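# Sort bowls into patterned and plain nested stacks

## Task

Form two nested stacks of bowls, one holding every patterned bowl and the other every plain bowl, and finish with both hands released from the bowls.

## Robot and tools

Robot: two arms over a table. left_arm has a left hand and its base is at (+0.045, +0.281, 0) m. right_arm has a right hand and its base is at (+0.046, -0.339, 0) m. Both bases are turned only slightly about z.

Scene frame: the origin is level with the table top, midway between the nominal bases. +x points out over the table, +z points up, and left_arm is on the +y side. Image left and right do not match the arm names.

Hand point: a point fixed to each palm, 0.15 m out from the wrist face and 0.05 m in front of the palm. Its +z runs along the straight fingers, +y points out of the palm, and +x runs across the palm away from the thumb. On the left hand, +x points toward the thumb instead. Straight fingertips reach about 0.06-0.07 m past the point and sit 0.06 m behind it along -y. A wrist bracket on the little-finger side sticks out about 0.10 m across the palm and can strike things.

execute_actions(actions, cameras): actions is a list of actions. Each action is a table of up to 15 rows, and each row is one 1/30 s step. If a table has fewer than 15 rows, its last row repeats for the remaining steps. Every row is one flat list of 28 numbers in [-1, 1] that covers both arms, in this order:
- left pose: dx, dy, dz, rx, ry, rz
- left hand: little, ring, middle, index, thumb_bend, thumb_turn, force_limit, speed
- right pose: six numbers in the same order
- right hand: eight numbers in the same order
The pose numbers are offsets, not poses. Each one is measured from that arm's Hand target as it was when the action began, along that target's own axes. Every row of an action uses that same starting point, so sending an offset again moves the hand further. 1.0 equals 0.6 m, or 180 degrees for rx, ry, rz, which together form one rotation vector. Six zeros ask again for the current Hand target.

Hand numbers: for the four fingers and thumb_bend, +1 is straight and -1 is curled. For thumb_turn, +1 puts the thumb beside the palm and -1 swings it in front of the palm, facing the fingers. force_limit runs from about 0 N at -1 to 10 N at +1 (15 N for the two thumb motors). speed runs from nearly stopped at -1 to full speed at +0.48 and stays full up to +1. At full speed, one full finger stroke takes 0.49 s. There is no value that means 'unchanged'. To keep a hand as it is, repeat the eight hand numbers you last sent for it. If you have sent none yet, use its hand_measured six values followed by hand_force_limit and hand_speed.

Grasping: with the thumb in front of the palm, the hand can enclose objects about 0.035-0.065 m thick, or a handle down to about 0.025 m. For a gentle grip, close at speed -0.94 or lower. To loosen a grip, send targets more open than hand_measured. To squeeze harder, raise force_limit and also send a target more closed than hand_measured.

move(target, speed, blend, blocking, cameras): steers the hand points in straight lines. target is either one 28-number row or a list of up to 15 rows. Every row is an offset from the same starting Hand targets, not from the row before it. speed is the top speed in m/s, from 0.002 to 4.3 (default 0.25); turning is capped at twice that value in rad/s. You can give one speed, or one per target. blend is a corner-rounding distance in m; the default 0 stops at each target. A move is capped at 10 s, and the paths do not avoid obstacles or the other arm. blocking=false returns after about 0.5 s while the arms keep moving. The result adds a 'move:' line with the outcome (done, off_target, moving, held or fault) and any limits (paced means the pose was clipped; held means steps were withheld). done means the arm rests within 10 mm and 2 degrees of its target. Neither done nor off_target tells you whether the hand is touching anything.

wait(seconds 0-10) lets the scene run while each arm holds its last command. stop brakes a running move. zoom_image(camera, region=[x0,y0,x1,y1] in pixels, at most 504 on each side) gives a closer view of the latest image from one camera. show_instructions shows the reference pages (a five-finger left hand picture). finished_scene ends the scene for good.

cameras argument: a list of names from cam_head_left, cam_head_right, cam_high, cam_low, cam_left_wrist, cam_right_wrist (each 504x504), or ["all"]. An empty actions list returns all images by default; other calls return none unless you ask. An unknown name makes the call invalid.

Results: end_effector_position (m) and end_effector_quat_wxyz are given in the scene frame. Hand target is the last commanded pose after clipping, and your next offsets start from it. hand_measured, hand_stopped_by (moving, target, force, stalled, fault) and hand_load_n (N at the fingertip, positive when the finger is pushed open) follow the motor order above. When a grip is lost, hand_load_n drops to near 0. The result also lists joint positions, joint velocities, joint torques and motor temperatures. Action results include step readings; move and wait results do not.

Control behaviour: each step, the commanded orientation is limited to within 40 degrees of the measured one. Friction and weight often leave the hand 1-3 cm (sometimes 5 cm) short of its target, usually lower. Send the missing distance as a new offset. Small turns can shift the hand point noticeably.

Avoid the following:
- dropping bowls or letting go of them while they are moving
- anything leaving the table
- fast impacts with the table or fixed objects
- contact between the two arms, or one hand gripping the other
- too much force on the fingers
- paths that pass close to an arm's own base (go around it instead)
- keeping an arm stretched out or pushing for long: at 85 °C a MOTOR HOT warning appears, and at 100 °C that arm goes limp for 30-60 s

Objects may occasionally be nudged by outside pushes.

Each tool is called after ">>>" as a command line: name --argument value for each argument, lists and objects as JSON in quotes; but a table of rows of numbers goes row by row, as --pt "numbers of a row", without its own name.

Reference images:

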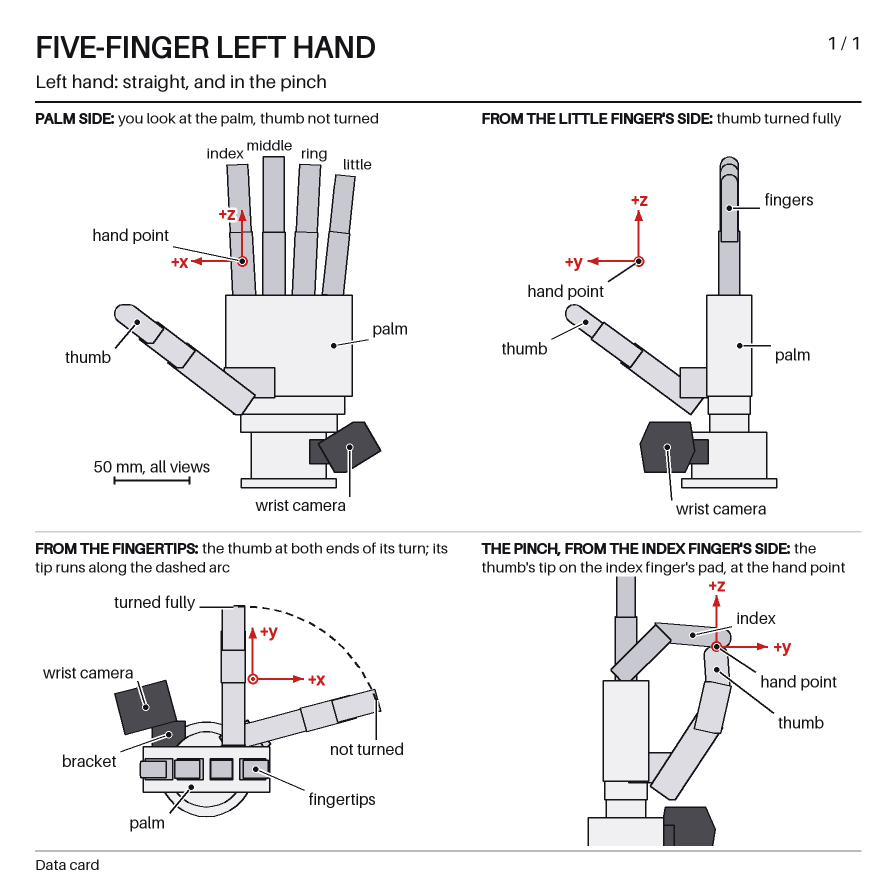

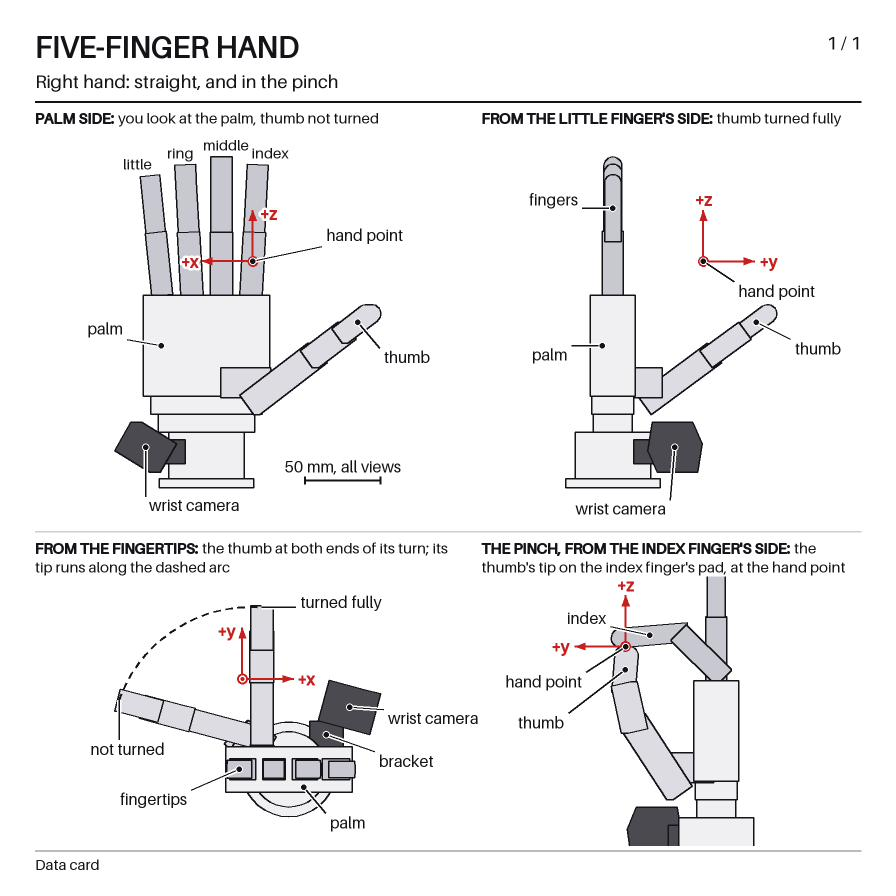

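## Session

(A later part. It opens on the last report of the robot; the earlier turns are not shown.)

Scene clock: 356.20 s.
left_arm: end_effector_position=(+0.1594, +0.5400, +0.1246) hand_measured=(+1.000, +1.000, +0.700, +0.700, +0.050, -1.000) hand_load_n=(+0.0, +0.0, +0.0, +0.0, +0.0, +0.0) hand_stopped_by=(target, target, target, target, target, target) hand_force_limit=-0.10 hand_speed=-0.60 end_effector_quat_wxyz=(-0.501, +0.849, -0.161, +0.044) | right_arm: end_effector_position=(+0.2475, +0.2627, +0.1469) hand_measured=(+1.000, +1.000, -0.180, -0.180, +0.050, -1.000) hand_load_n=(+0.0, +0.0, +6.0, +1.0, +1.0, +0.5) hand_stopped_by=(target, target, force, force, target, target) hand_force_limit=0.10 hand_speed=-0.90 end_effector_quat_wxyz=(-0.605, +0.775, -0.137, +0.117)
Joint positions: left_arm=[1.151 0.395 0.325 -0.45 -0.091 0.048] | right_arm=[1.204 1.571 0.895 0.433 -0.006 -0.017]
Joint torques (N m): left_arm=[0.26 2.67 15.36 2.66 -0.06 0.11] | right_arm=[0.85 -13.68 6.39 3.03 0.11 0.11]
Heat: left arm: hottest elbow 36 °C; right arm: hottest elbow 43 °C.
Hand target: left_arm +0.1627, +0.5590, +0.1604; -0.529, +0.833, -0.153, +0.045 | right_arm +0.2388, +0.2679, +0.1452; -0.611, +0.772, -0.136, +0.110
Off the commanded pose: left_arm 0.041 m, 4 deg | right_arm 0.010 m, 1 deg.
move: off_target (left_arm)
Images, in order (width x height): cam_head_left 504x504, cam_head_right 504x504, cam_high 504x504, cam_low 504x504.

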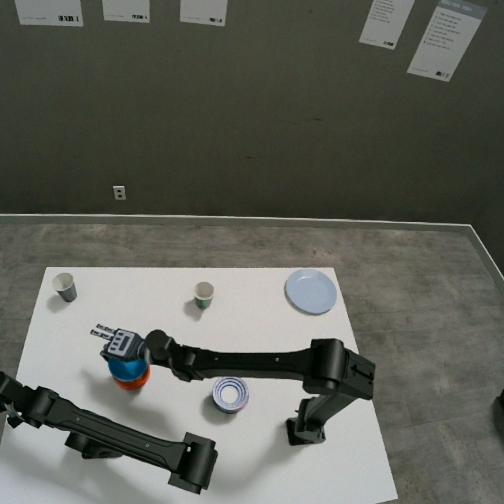

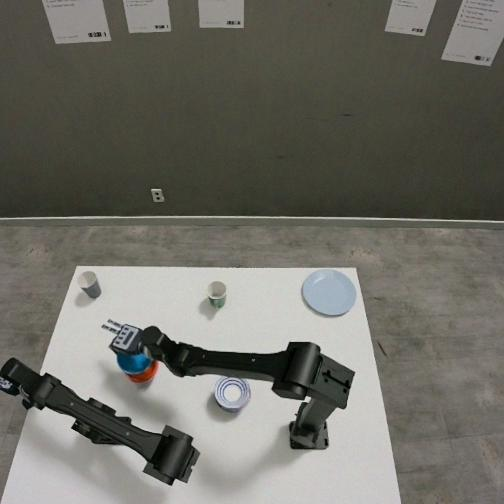

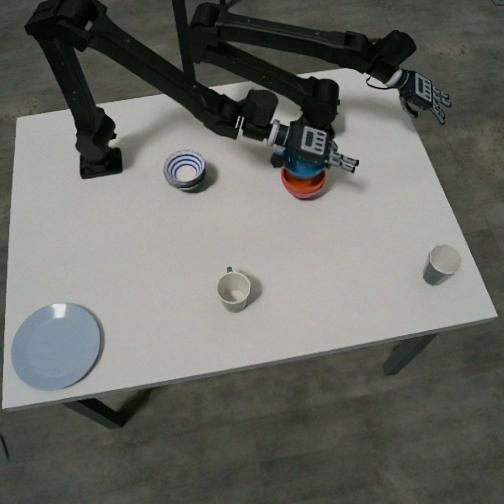

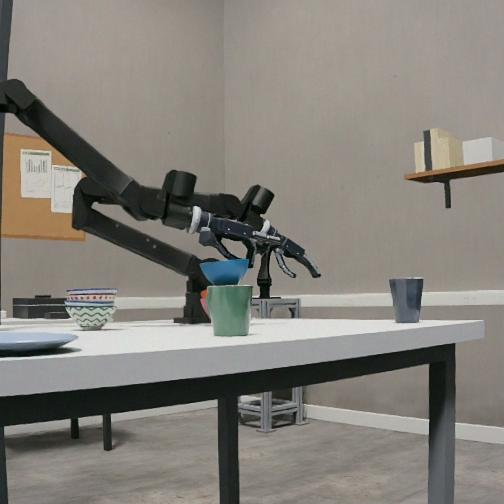

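>>> move --target '[0,0,0,0,0,0,1,1,0.7,0.7,0.05,-1,-0.1,-0.6,-0.0008,0.0565,0.0149,-0.0172,0,0,1,1,-0.7,-0.7,0.05,-1,0.1,-0.9]' --speed 0.06 --cameras '["cam_head_right","cam_head_left","cam_low","cam_high"]'

>>> zoom_image --camera "cam_low" --region '[160, 220, 260, 320]'

>>> zoom_image --camera "cam_head_right" --region '[105, 325, 185, 405]'

>>> zoom_image --camera "cam_head_left" --region '[95, 325, 175, 405]'

>>> zoom_image --camera "cam_high" --region '[250, 130, 340, 220]'

Scene clock: 358.90 s.
left_arm: end_effector_position=(+0.1594, +0.5400, +0.1246) hand_measured=(+1.000, +1.000, +0.700, +0.700, +0.050, -1.000) hand_load_n=(+0.0, +0.0, +0.0, +0.0, +0.0, +0.0) hand_stopped_by=(target, target, target, target, target, target) hand_force_limit=-0.10 hand_speed=-0.60 end_effector_quat_wxyz=(-0.501, +0.849, -0.161, +0.044) | right_arm: end_effector_position=(+0.2475, +0.2633, +0.1115) hand_measured=(+1.000, +1.000, -0.180, -0.180, +0.050, -1.000) hand_load_n=(+0.0, +0.0, +6.0, +1.0, +1.0, +0.5) hand_stopped_by=(target, target, force, force, target, target) hand_force_limit=0.10 hand_speed=-0.90 end_effector_quat_wxyz=(-0.584, +0.792, -0.140, +0.113)
Joint positions: left_arm=[1.151 0.395 0.325 -0.45 -0.091 0.048] | right_arm=[1.205 1.631 0.895 0.438 -0.005 -0.017]
Joint torques (N m): left_arm=[0.32 2.9 15.36 2.66 -0.05 0.11] | right_arm=[0.85 -14.39 6.2 3.17 0.11 0.12]
Heat: left arm: hottest elbow 37 °C; right arm: hottest elbow 42 °C.
Hand target: left_arm +0.1627, +0.5590, +0.1604; -0.529, +0.833, -0.153, +0.045 | right_arm +0.2389, +0.2689, +0.1104; -0.590, +0.789, -0.138, +0.107
Off the commanded pose: left_arm 0.041 m, 4 deg | right_arm 0.010 m, 1 deg.
move: off_target (left_arm)
Images, in order (width x height): cam_head_left 504x504, cam_head_right 504x504, cam_high 504x504, cam_low 504x504.

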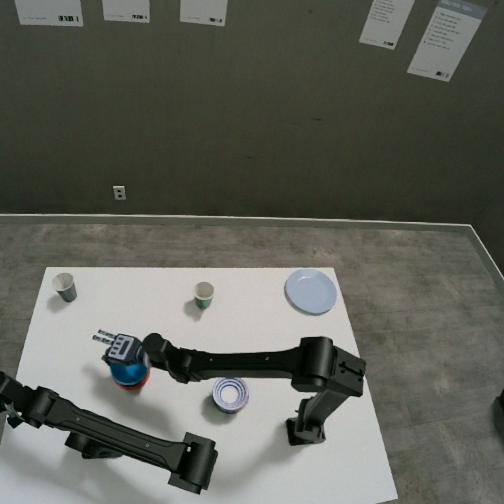

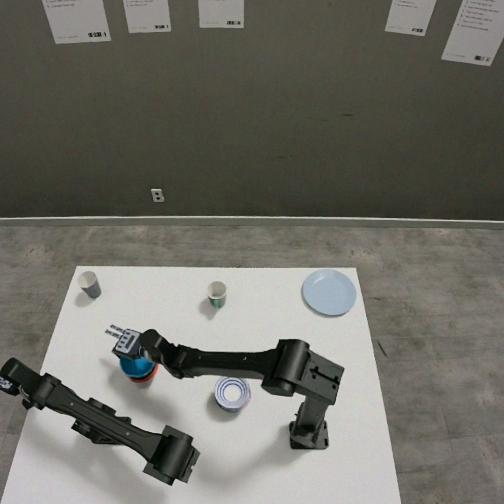

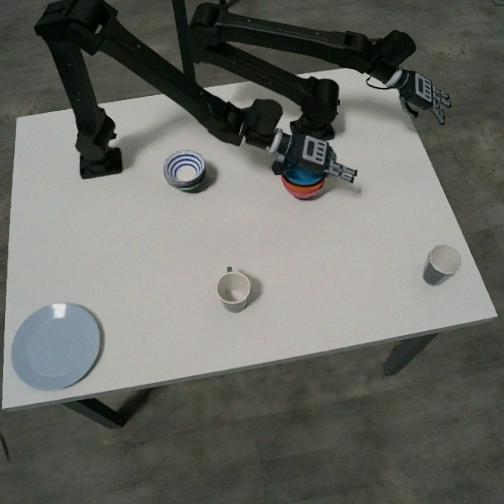

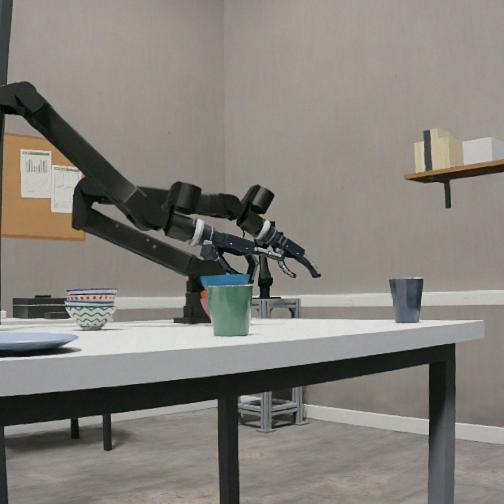

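Scaled by 5.040 from the camera's 504x504 image, which has a finer 720x720 frame.

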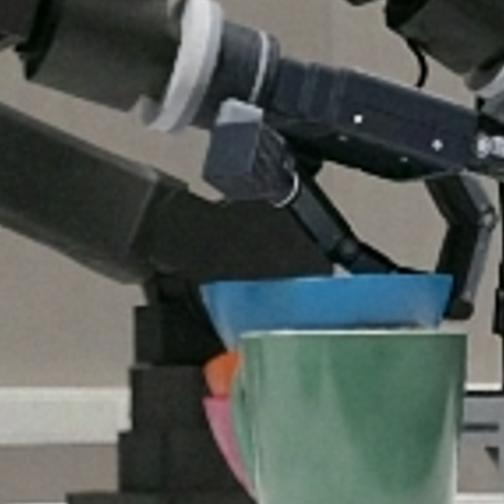

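Scaled by 6.300 from the camera's 504x504 image, which has a finer 720x720 frame.

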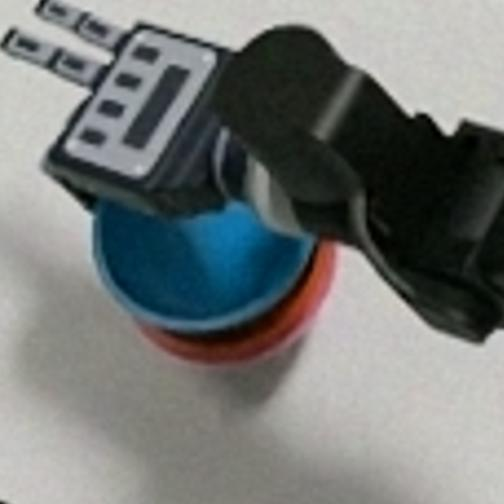

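Scaled by 6.300 from the camera's 504x504 image, which has a finer 720x720 frame.

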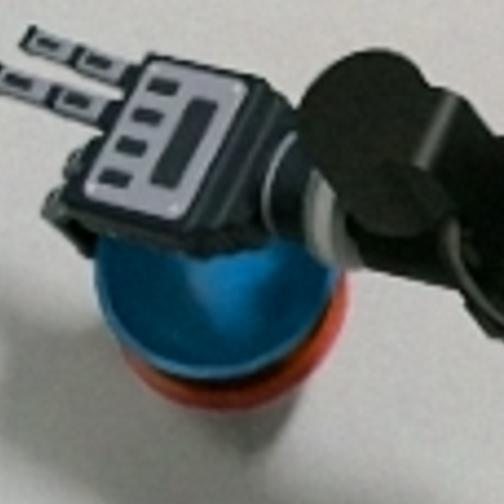

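Scaled by 5.600 from the camera's 504x504 image, which has a finer 720x720 frame.

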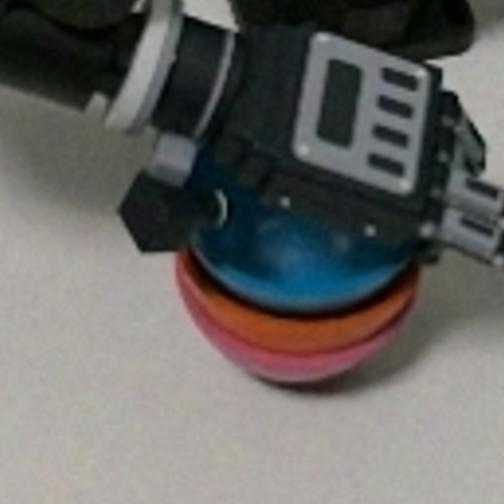

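>>> move --target '[0,0,0,0,0,0,1,1,0.7,0.7,0.05,-1,-0.1,-0.6,0.0008,0.0345,0.0123,-0.01,0,0,1,1,-0.7,-0.7,0.05,-1,0.1,-0.9]' --speed 0.05 --cameras '["cam_head_right","cam_head_left","cam_low","cam_high"]'

>>> zoom_image --camera "cam_low" --region '[160, 220, 260, 320]'

>>> zoom_image --camera "cam_head_right" --region '[105, 325, 185, 405]'

>>> zoom_image --camera "cam_head_left" --region '[95, 325, 175, 405]'

>>> zoom_image --camera "cam_high" --region '[250, 130, 340, 220]'

Scene clock: 363.07 s.
left_arm: end_effector_position=(+0.1594, +0.5400, +0.1246) hand_measured=(+1.000, +1.000, +0.700, +0.700, +0.050, -1.000) hand_load_n=(+0.0, +0.0, +0.0, +0.0, +0.0, +0.0) hand_stopped_by=(target, target, target, target, target, target) hand_force_limit=-0.10 hand_speed=-0.60 end_effector_quat_wxyz=(-0.501, +0.849, -0.161, +0.044) | right_arm: end_effector_position=(+0.2471, +0.2638, +0.0923) hand_measured=(+1.000, +1.000, -0.180, -0.180, +0.050, -1.000) hand_load_n=(+0.0, +0.0, +5.0, +2.0, +1.0, +0.5) hand_stopped_by=(target, target, force, force, target, target) hand_force_limit=0.10 hand_speed=-0.90 end_effector_quat_wxyz=(-0.574, +0.799, -0.141, +0.110)
Joint positions: left_arm=[1.151 0.395 0.325 -0.45 -0.091 0.048] | right_arm=[1.206 1.666 0.895 0.448 -0.005 -0.017]
Joint torques (N m): left_arm=[0.32 3.02 15.36 2.66 -0.06 0.11] | right_arm=[0.73 -14.04 6.32 2.85 0.08 0.11]
Heat: left arm: hottest elbow 37 °C; right arm: hottest elbow 41 °C.
Hand target: left_arm +0.1627, +0.5590, +0.1604; -0.529, +0.833, -0.153, +0.045 | right_arm +0.2399, +0.2698, +0.0883; -0.577, +0.798, -0.140, +0.105
Off the commanded pose: left_arm 0.041 m, 4 deg | right_arm 0.010 m, 1 deg.
move: off_target (left_arm)
Images, in order (width x height): cam_head_left 504x504, cam_head_right 504x504, cam_high 504x504, cam_low 504x504.

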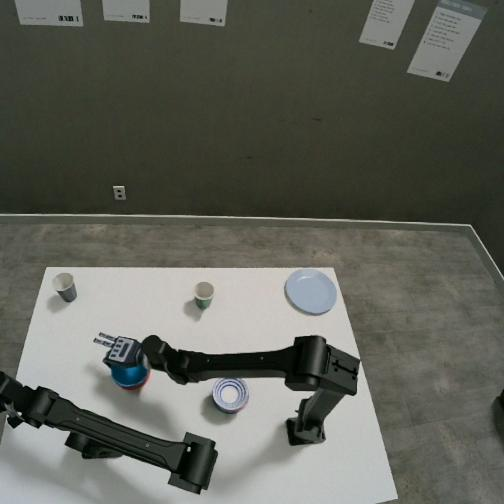

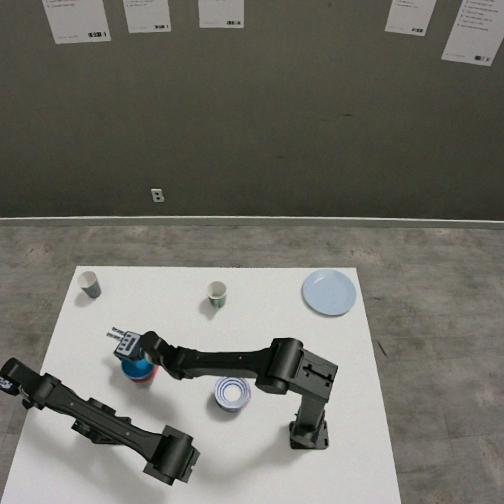

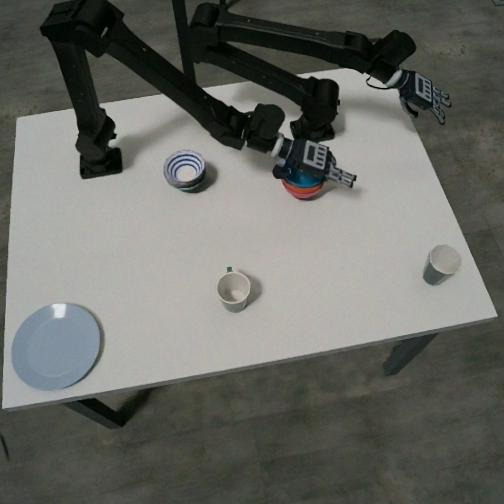

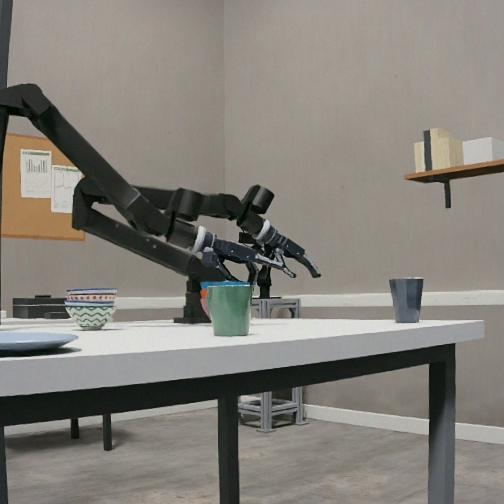

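Scaled by 5.040 from the camera's 504x504 image, which has a finer 720x720 frame.

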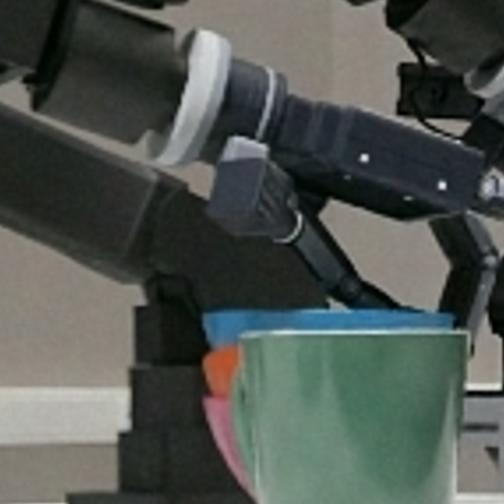

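Scaled by 6.300 from the camera's 504x504 image, which has a finer 720x720 frame.

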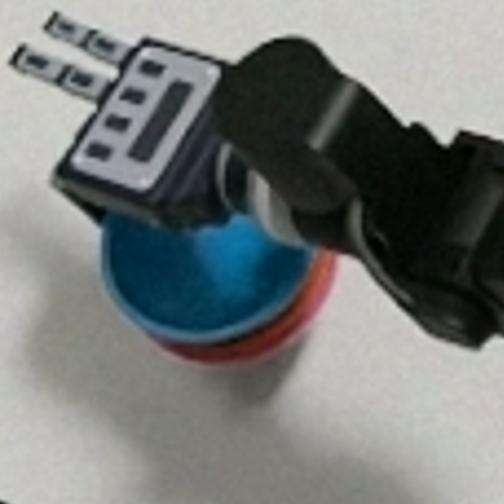

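Scaled by 6.300 from the camera's 504x504 image, which has a finer 720x720 frame.

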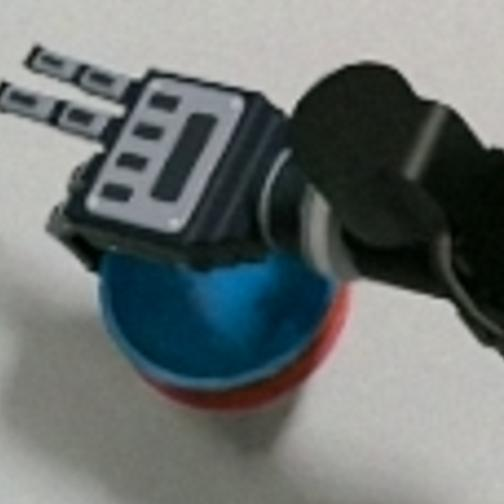

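Scaled by 5.600 from the camera's 504x504 image, which has a finer 720x720 frame.

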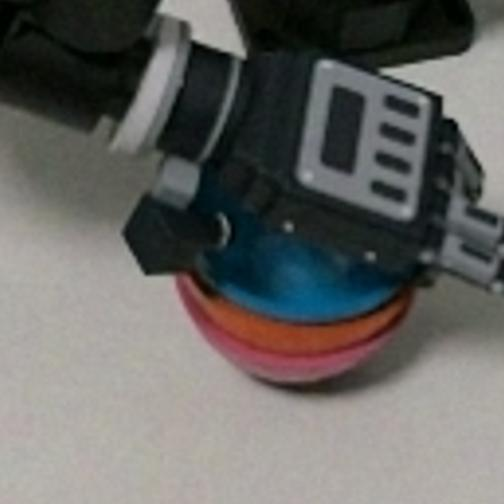

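>>> zoom_image --camera "cam_low" --region '[195, 275, 225, 305]'

>>> zoom_image --camera "cam_head_right" --region '[118, 350, 163, 395]'

Scaled by 16.800 from the camera's 504x504 image, which has a finer 720x720 frame.

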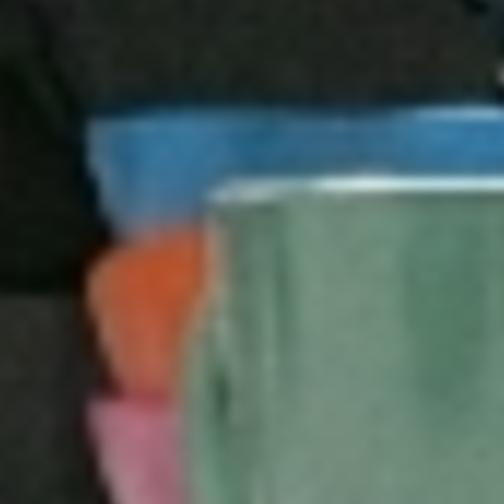

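Scaled by 11.200 from the camera's 504x504 image, which has a finer 720x720 frame.

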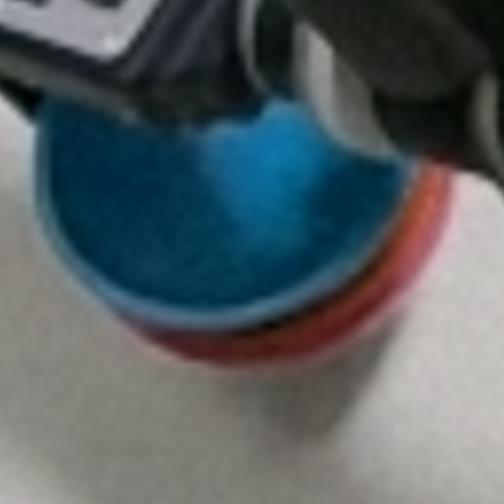

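>>> move --target '[0,0,0,0,0,0,1,1,0.7,0.7,0.05,-1,-0.1,-0.6,0,0.0126,0.0044,-0.004,0,0,1,1,-0.7,-0.7,0.05,-1,0.1,-0.9]' --speed 0.04 --cameras '["cam_head_right","cam_head_left","cam_low","cam_high"]'

>>> zoom_image --camera "cam_low" --region '[195, 275, 225, 305]'

>>> zoom_image --camera "cam_head_right" --region '[118, 350, 163, 395]'

>>> zoom_image --camera "cam_high" --region '[250, 130, 340, 220]'

Scene clock: 366.20 s.
left_arm: end_effector_position=(+0.1594, +0.5400, +0.1246) hand_measured=(+1.000, +1.000, +0.700, +0.700, +0.050, -1.000) hand_load_n=(+0.0, +0.0, +0.0, +0.0, +0.0, +0.0) hand_stopped_by=(target, target, target, target, target, target) hand_force_limit=-0.10 hand_speed=-0.60 end_effector_quat_wxyz=(-0.501, +0.849, -0.161, +0.044) | right_arm: end_effector_position=(+0.2472, +0.2641, +0.0874) hand_measured=(+1.000, +1.000, -0.180, -0.180, +0.050, -1.000) hand_load_n=(+0.0, +0.0, +4.5, +1.5, +0.5, +0.5) hand_stopped_by=(target, target, force, force, target, target) hand_force_limit=0.10 hand_speed=-0.90 end_effector_quat_wxyz=(-0.572, +0.801, -0.141, +0.110)
Joint positions: left_arm=[1.151 0.395 0.325 -0.45 -0.091 0.048] | right_arm=[1.206 1.676 0.895 0.453 -0.005 -0.017]
Joint torques (N m): left_arm=[0.21 2.73 15.36 2.63 -0.06 0.11] | right_arm=[0.79 -13.86 6.41 2.62 0.08 0.11]
Heat: left arm: hottest elbow 38 °C; right arm: hottest elbow 41 °C.
Hand target: left_arm +0.1627, +0.5590, +0.1604; -0.529, +0.833, -0.153, +0.045 | right_arm +0.2400, +0.2699, +0.0802; -0.572, +0.801, -0.141, +0.104
Off the commanded pose: left_arm 0.041 m, 4 deg | right_arm 0.012 m, 1 deg.
move: off_target (left_arm, right_arm)
Images, in order (width x height): cam_head_left 504x504, cam_head_right 504x504, cam_high 504x504, cam_low 504x504.

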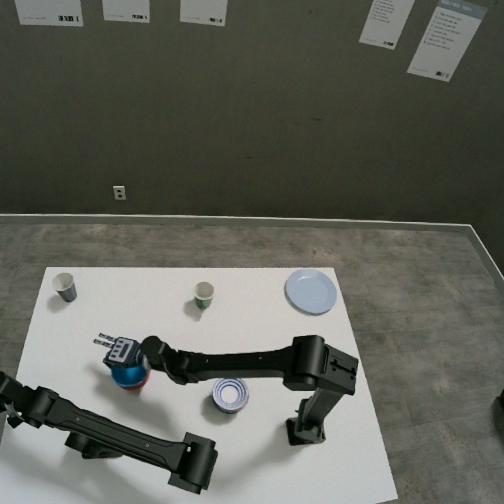

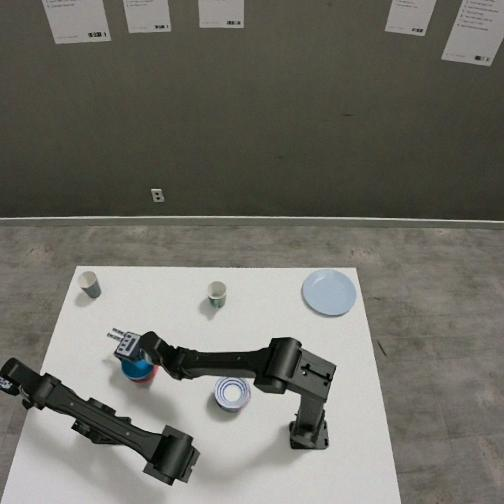

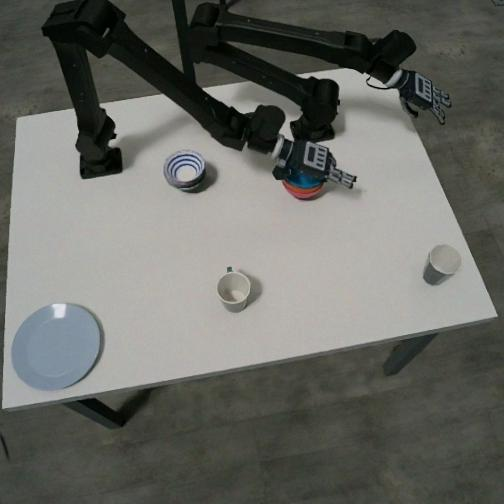

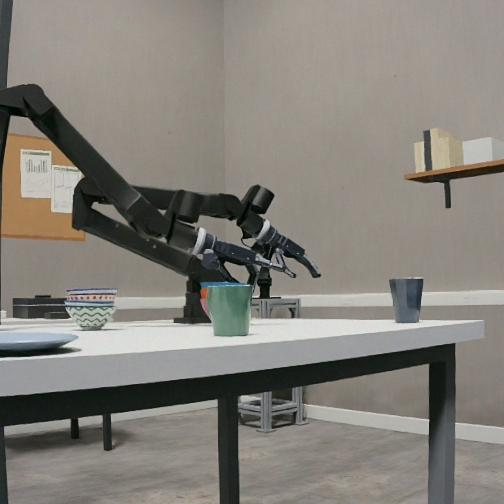

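Scaled by 16.800 from the camera's 504x504 image, which has a finer 720x720 frame.

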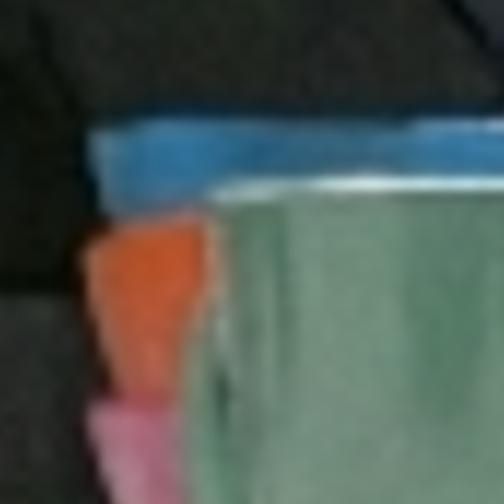

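Scaled by 11.200 from the camera's 504x504 image, which has a finer 720x720 frame.

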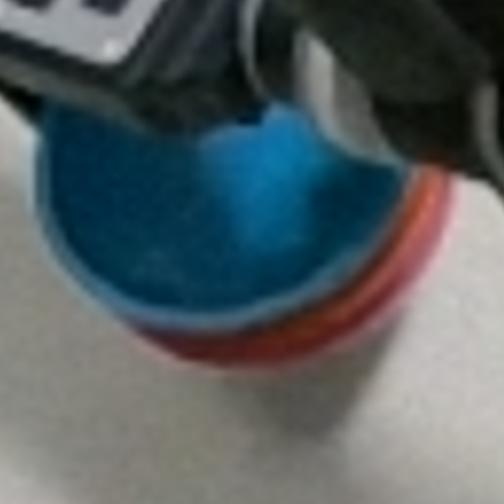

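Scaled by 5.600 from the camera's 504x504 image, which has a finer 720x720 frame.

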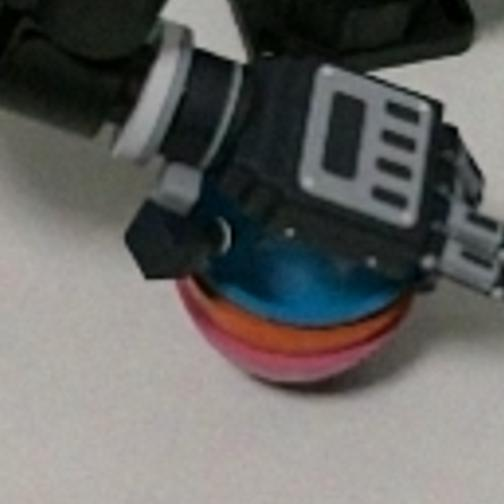

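>>> move --target '[0,0,0,0,0,0,1,1,0.7,0.7,0.05,-1,-0.1,-0.6,0,-0.011,-0.0038,0.004,0,0,1,1,-0.1,-0.1,0.05,-1,0.1,-0.92]' --speed 0.04 --cameras '["cam_head_right","cam_head_left","cam_low","cam_right_wrist"]'

>>> zoom_image --camera "cam_low" --region '[195, 275, 225, 305]'

>>> zoom_image --camera "cam_head_right" --region '[118, 350, 163, 395]'

Scene clock: 367.60 s.
left_arm: end_effector_position=(+0.1594, +0.5400, +0.1246) hand_measured=(+1.000, +1.000, +0.700, +0.700, +0.050, -1.000) hand_load_n=(+0.0, +0.0, +0.0, +0.0, +0.0, +0.0) hand_stopped_by=(target, target, target, target, target, target) hand_force_limit=-0.10 hand_speed=-0.60 end_effector_quat_wxyz=(-0.501, +0.849, -0.161, +0.044) | right_arm: end_effector_position=(+0.2472, +0.2641, +0.0872) hand_measured=(+1.000, +1.000, -0.100, -0.100, +0.050, -1.000) hand_load_n=(+0.0, +0.0, +0.0, +0.0, +0.5, +0.0) hand_stopped_by=(target, target, target, target, target, target) hand_force_limit=0.10 hand_speed=-0.92 end_effector_quat_wxyz=(-0.572, +0.801, -0.141, +0.110)
Joint positions: left_arm=[1.151 0.395 0.325 -0.45 -0.091 0.048] | right_arm=[1.206 1.676 0.895 0.453 -0.005 -0.017]
Joint torques (N m): left_arm=[0.26 2.84 15.38 2.67 -0.07 0.11] | right_arm=[0.67 -14.74 6.27 2.73 0.08 0.11]
Heat: left arm: hottest elbow 38 °C; right arm: hottest elbow 40 °C.
Hand target: left_arm +0.1627, +0.5590, +0.1604; -0.529, +0.833, -0.153, +0.045 | right_arm +0.2400, +0.2699, +0.0871; -0.577, +0.798, -0.140, +0.105
Off the commanded pose: left_arm 0.041 m, 4 deg | right_arm 0.009 m, 1 deg.
move: off_target (left_arm)
camera_calibration:
cam_right_wrist: T_world_to_cam=[[0.103406, -0.425321, -0.899116, 0.162173], [-0.973788, -0.227413, -0.00441799, 0.29818], [-0.202592, 0.876005, -0.437689, -0.0294572], [0, 0, 0, 1]] pos_world=[0.267627, 0.16259, 0.134236]
Images, in order (width x height): cam_head_left 504x504, cam_head_right 504x504, cam_low 504x504, cam_right_wrist 504x504.

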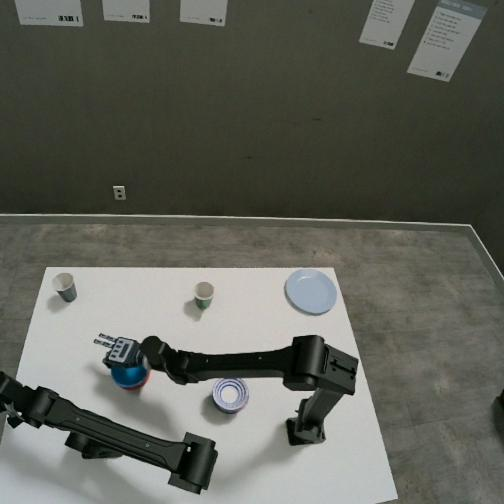

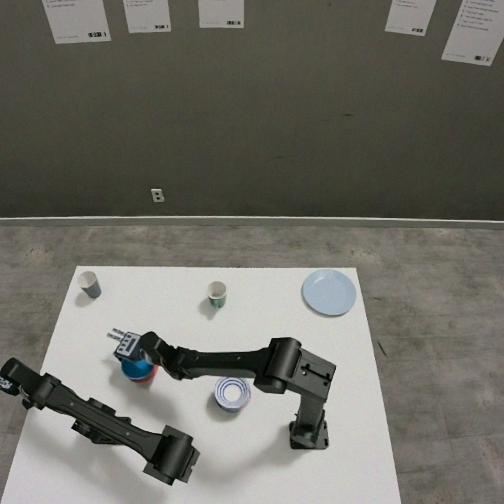

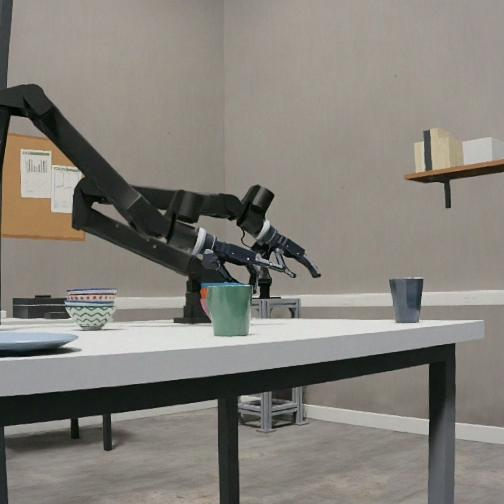

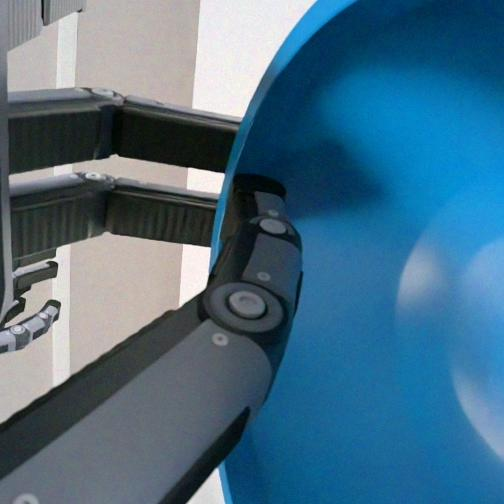

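Scaled by 16.800 from the camera's 504x504 image, which has a finer 720x720 frame.

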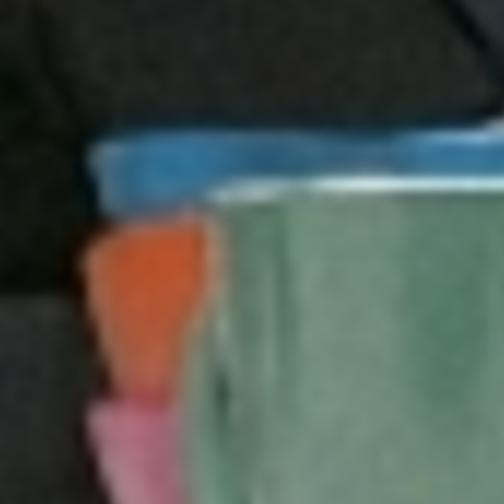

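Scaled by 11.200 from the camera's 504x504 image, which has a finer 720x720 frame.

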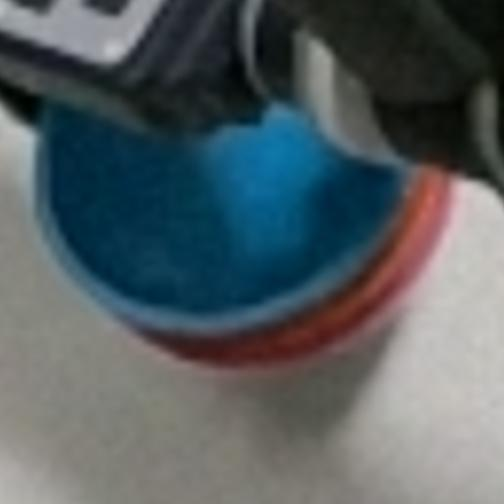

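Continue opening slowly.

>>> move --target '[0,0,0,0,0,0,1,1,0.7,0.7,0.05,-1,-0.1,-0.6,0,0,0,0,0,0,1,1,0.2,0.2,0.05,-1,0.1,-0.92]' --speed 0.04 --cameras '["cam_head_right","cam_head_left","cam_low","cam_right_wrist"]'

>>> zoom_image --camera "cam_low" --region '[195, 275, 225, 305]'

>>> zoom_image --camera "cam_head_right" --region '[118, 350, 163, 395]'

Scene clock: 369.50 s.
left_arm: end_effector_position=(+0.1594, +0.5400, +0.1246) hand_measured=(+1.000, +1.000, +0.700, +0.700, +0.050, -1.000) hand_load_n=(+0.0, +0.0, +0.0, +0.0, +0.0, +0.0) hand_stopped_by=(target, target, target, target, target, target) hand_force_limit=-0.10 hand_speed=-0.60 end_effector_quat_wxyz=(-0.501, +0.849, -0.161, +0.044) | right_arm: end_effector_position=(+0.2472, +0.2641, +0.0872) hand_measured=(+1.000, +1.000, +0.200, +0.200, +0.050, -1.000) hand_load_n=(+0.0, +0.0, +0.0, +0.0, +0.0, +0.0) hand_stopped_by=(target, target, target, target, target, target) hand_force_limit=0.10 hand_speed=-0.92 end_effector_quat_wxyz=(-0.572, +0.801, -0.141, +0.110)
Joint positions: left_arm=[1.151 0.395 0.325 -0.45 -0.091 0.048] | right_arm=[1.206 1.676 0.895 0.453 -0.005 -0.017]
Joint torques (N m): left_arm=[0.32 2.78 15.32 2.67 -0.06 0.11] | right_arm=[0.67 -14.74 6.28 2.71 0.07 0.11]
Heat: left arm: hottest elbow 38 °C; right arm: hottest elbow 40 °C.
Hand target: left_arm +0.1627, +0.5590, +0.1604; -0.529, +0.833, -0.153, +0.045 | right_arm +0.2400, +0.2699, +0.0871; -0.577, +0.798, -0.140, +0.105
Off the commanded pose: left_arm 0.041 m, 4 deg | right_arm 0.009 m, 1 deg.
move: off_target (left_arm)
camera_calibration:
cam_right_wrist: T_world_to_cam=[[0.103406, -0.425321, -0.899116, 0.162173], [-0.973788, -0.227413, -0.00441799, 0.29818], [-0.202592, 0.876005, -0.437689, -0.0294572], [0, 0, 0, 1]] pos_world=[0.267627, 0.16259, 0.134236]
Images, in order (width x height): cam_head_left 504x504, cam_head_right 504x504, cam_low 504x504, cam_right_wrist 504x504.

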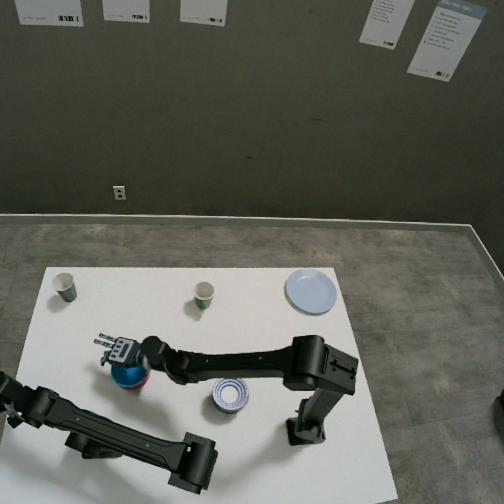

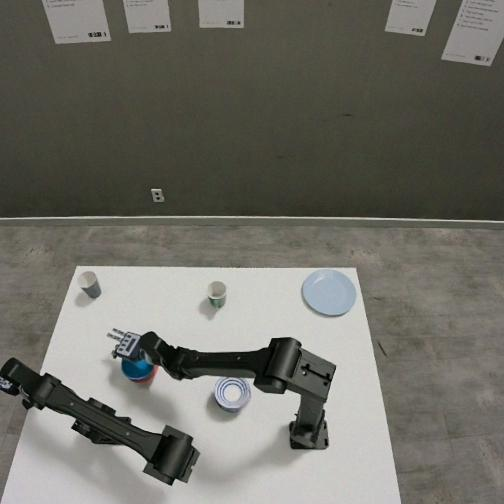

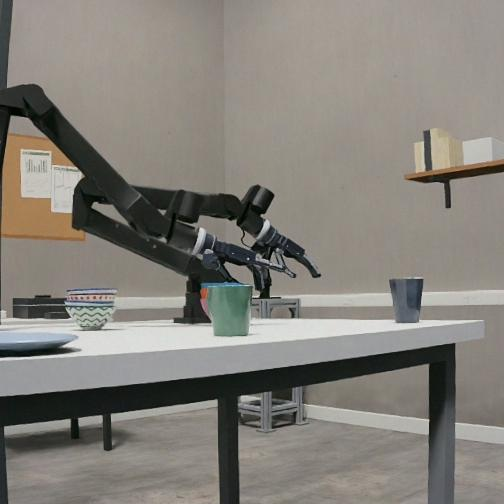

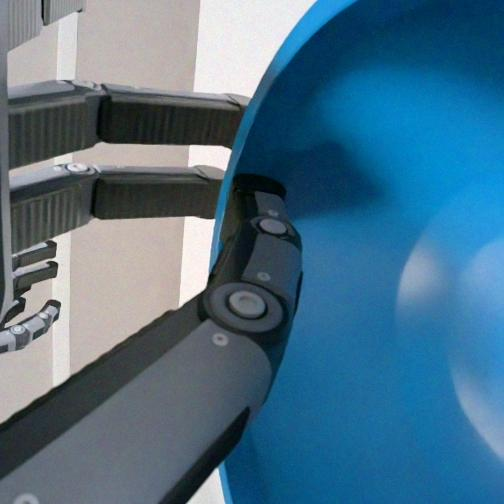

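Scaled by 16.800 from the camera's 504x504 image, which has a finer 720x720 frame.

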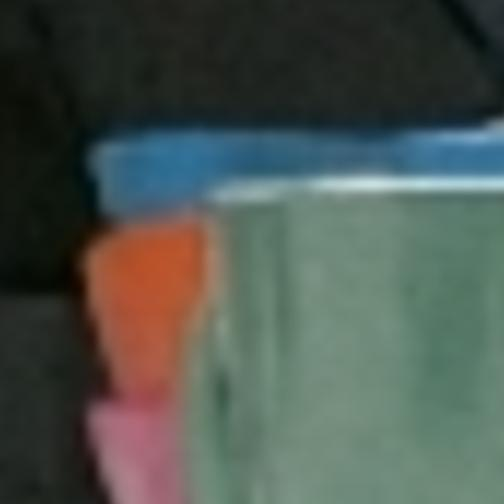

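Scaled by 11.200 from the camera's 504x504 image, which has a finer 720x720 frame.

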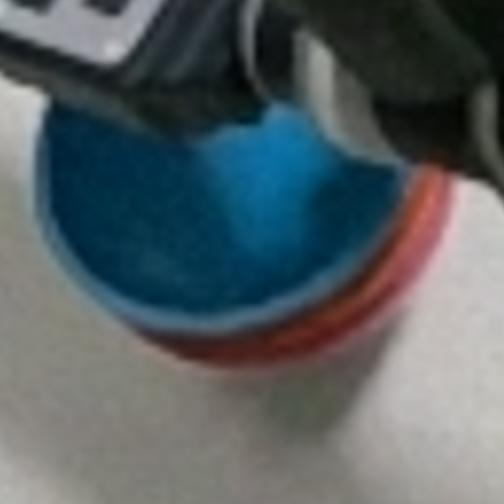

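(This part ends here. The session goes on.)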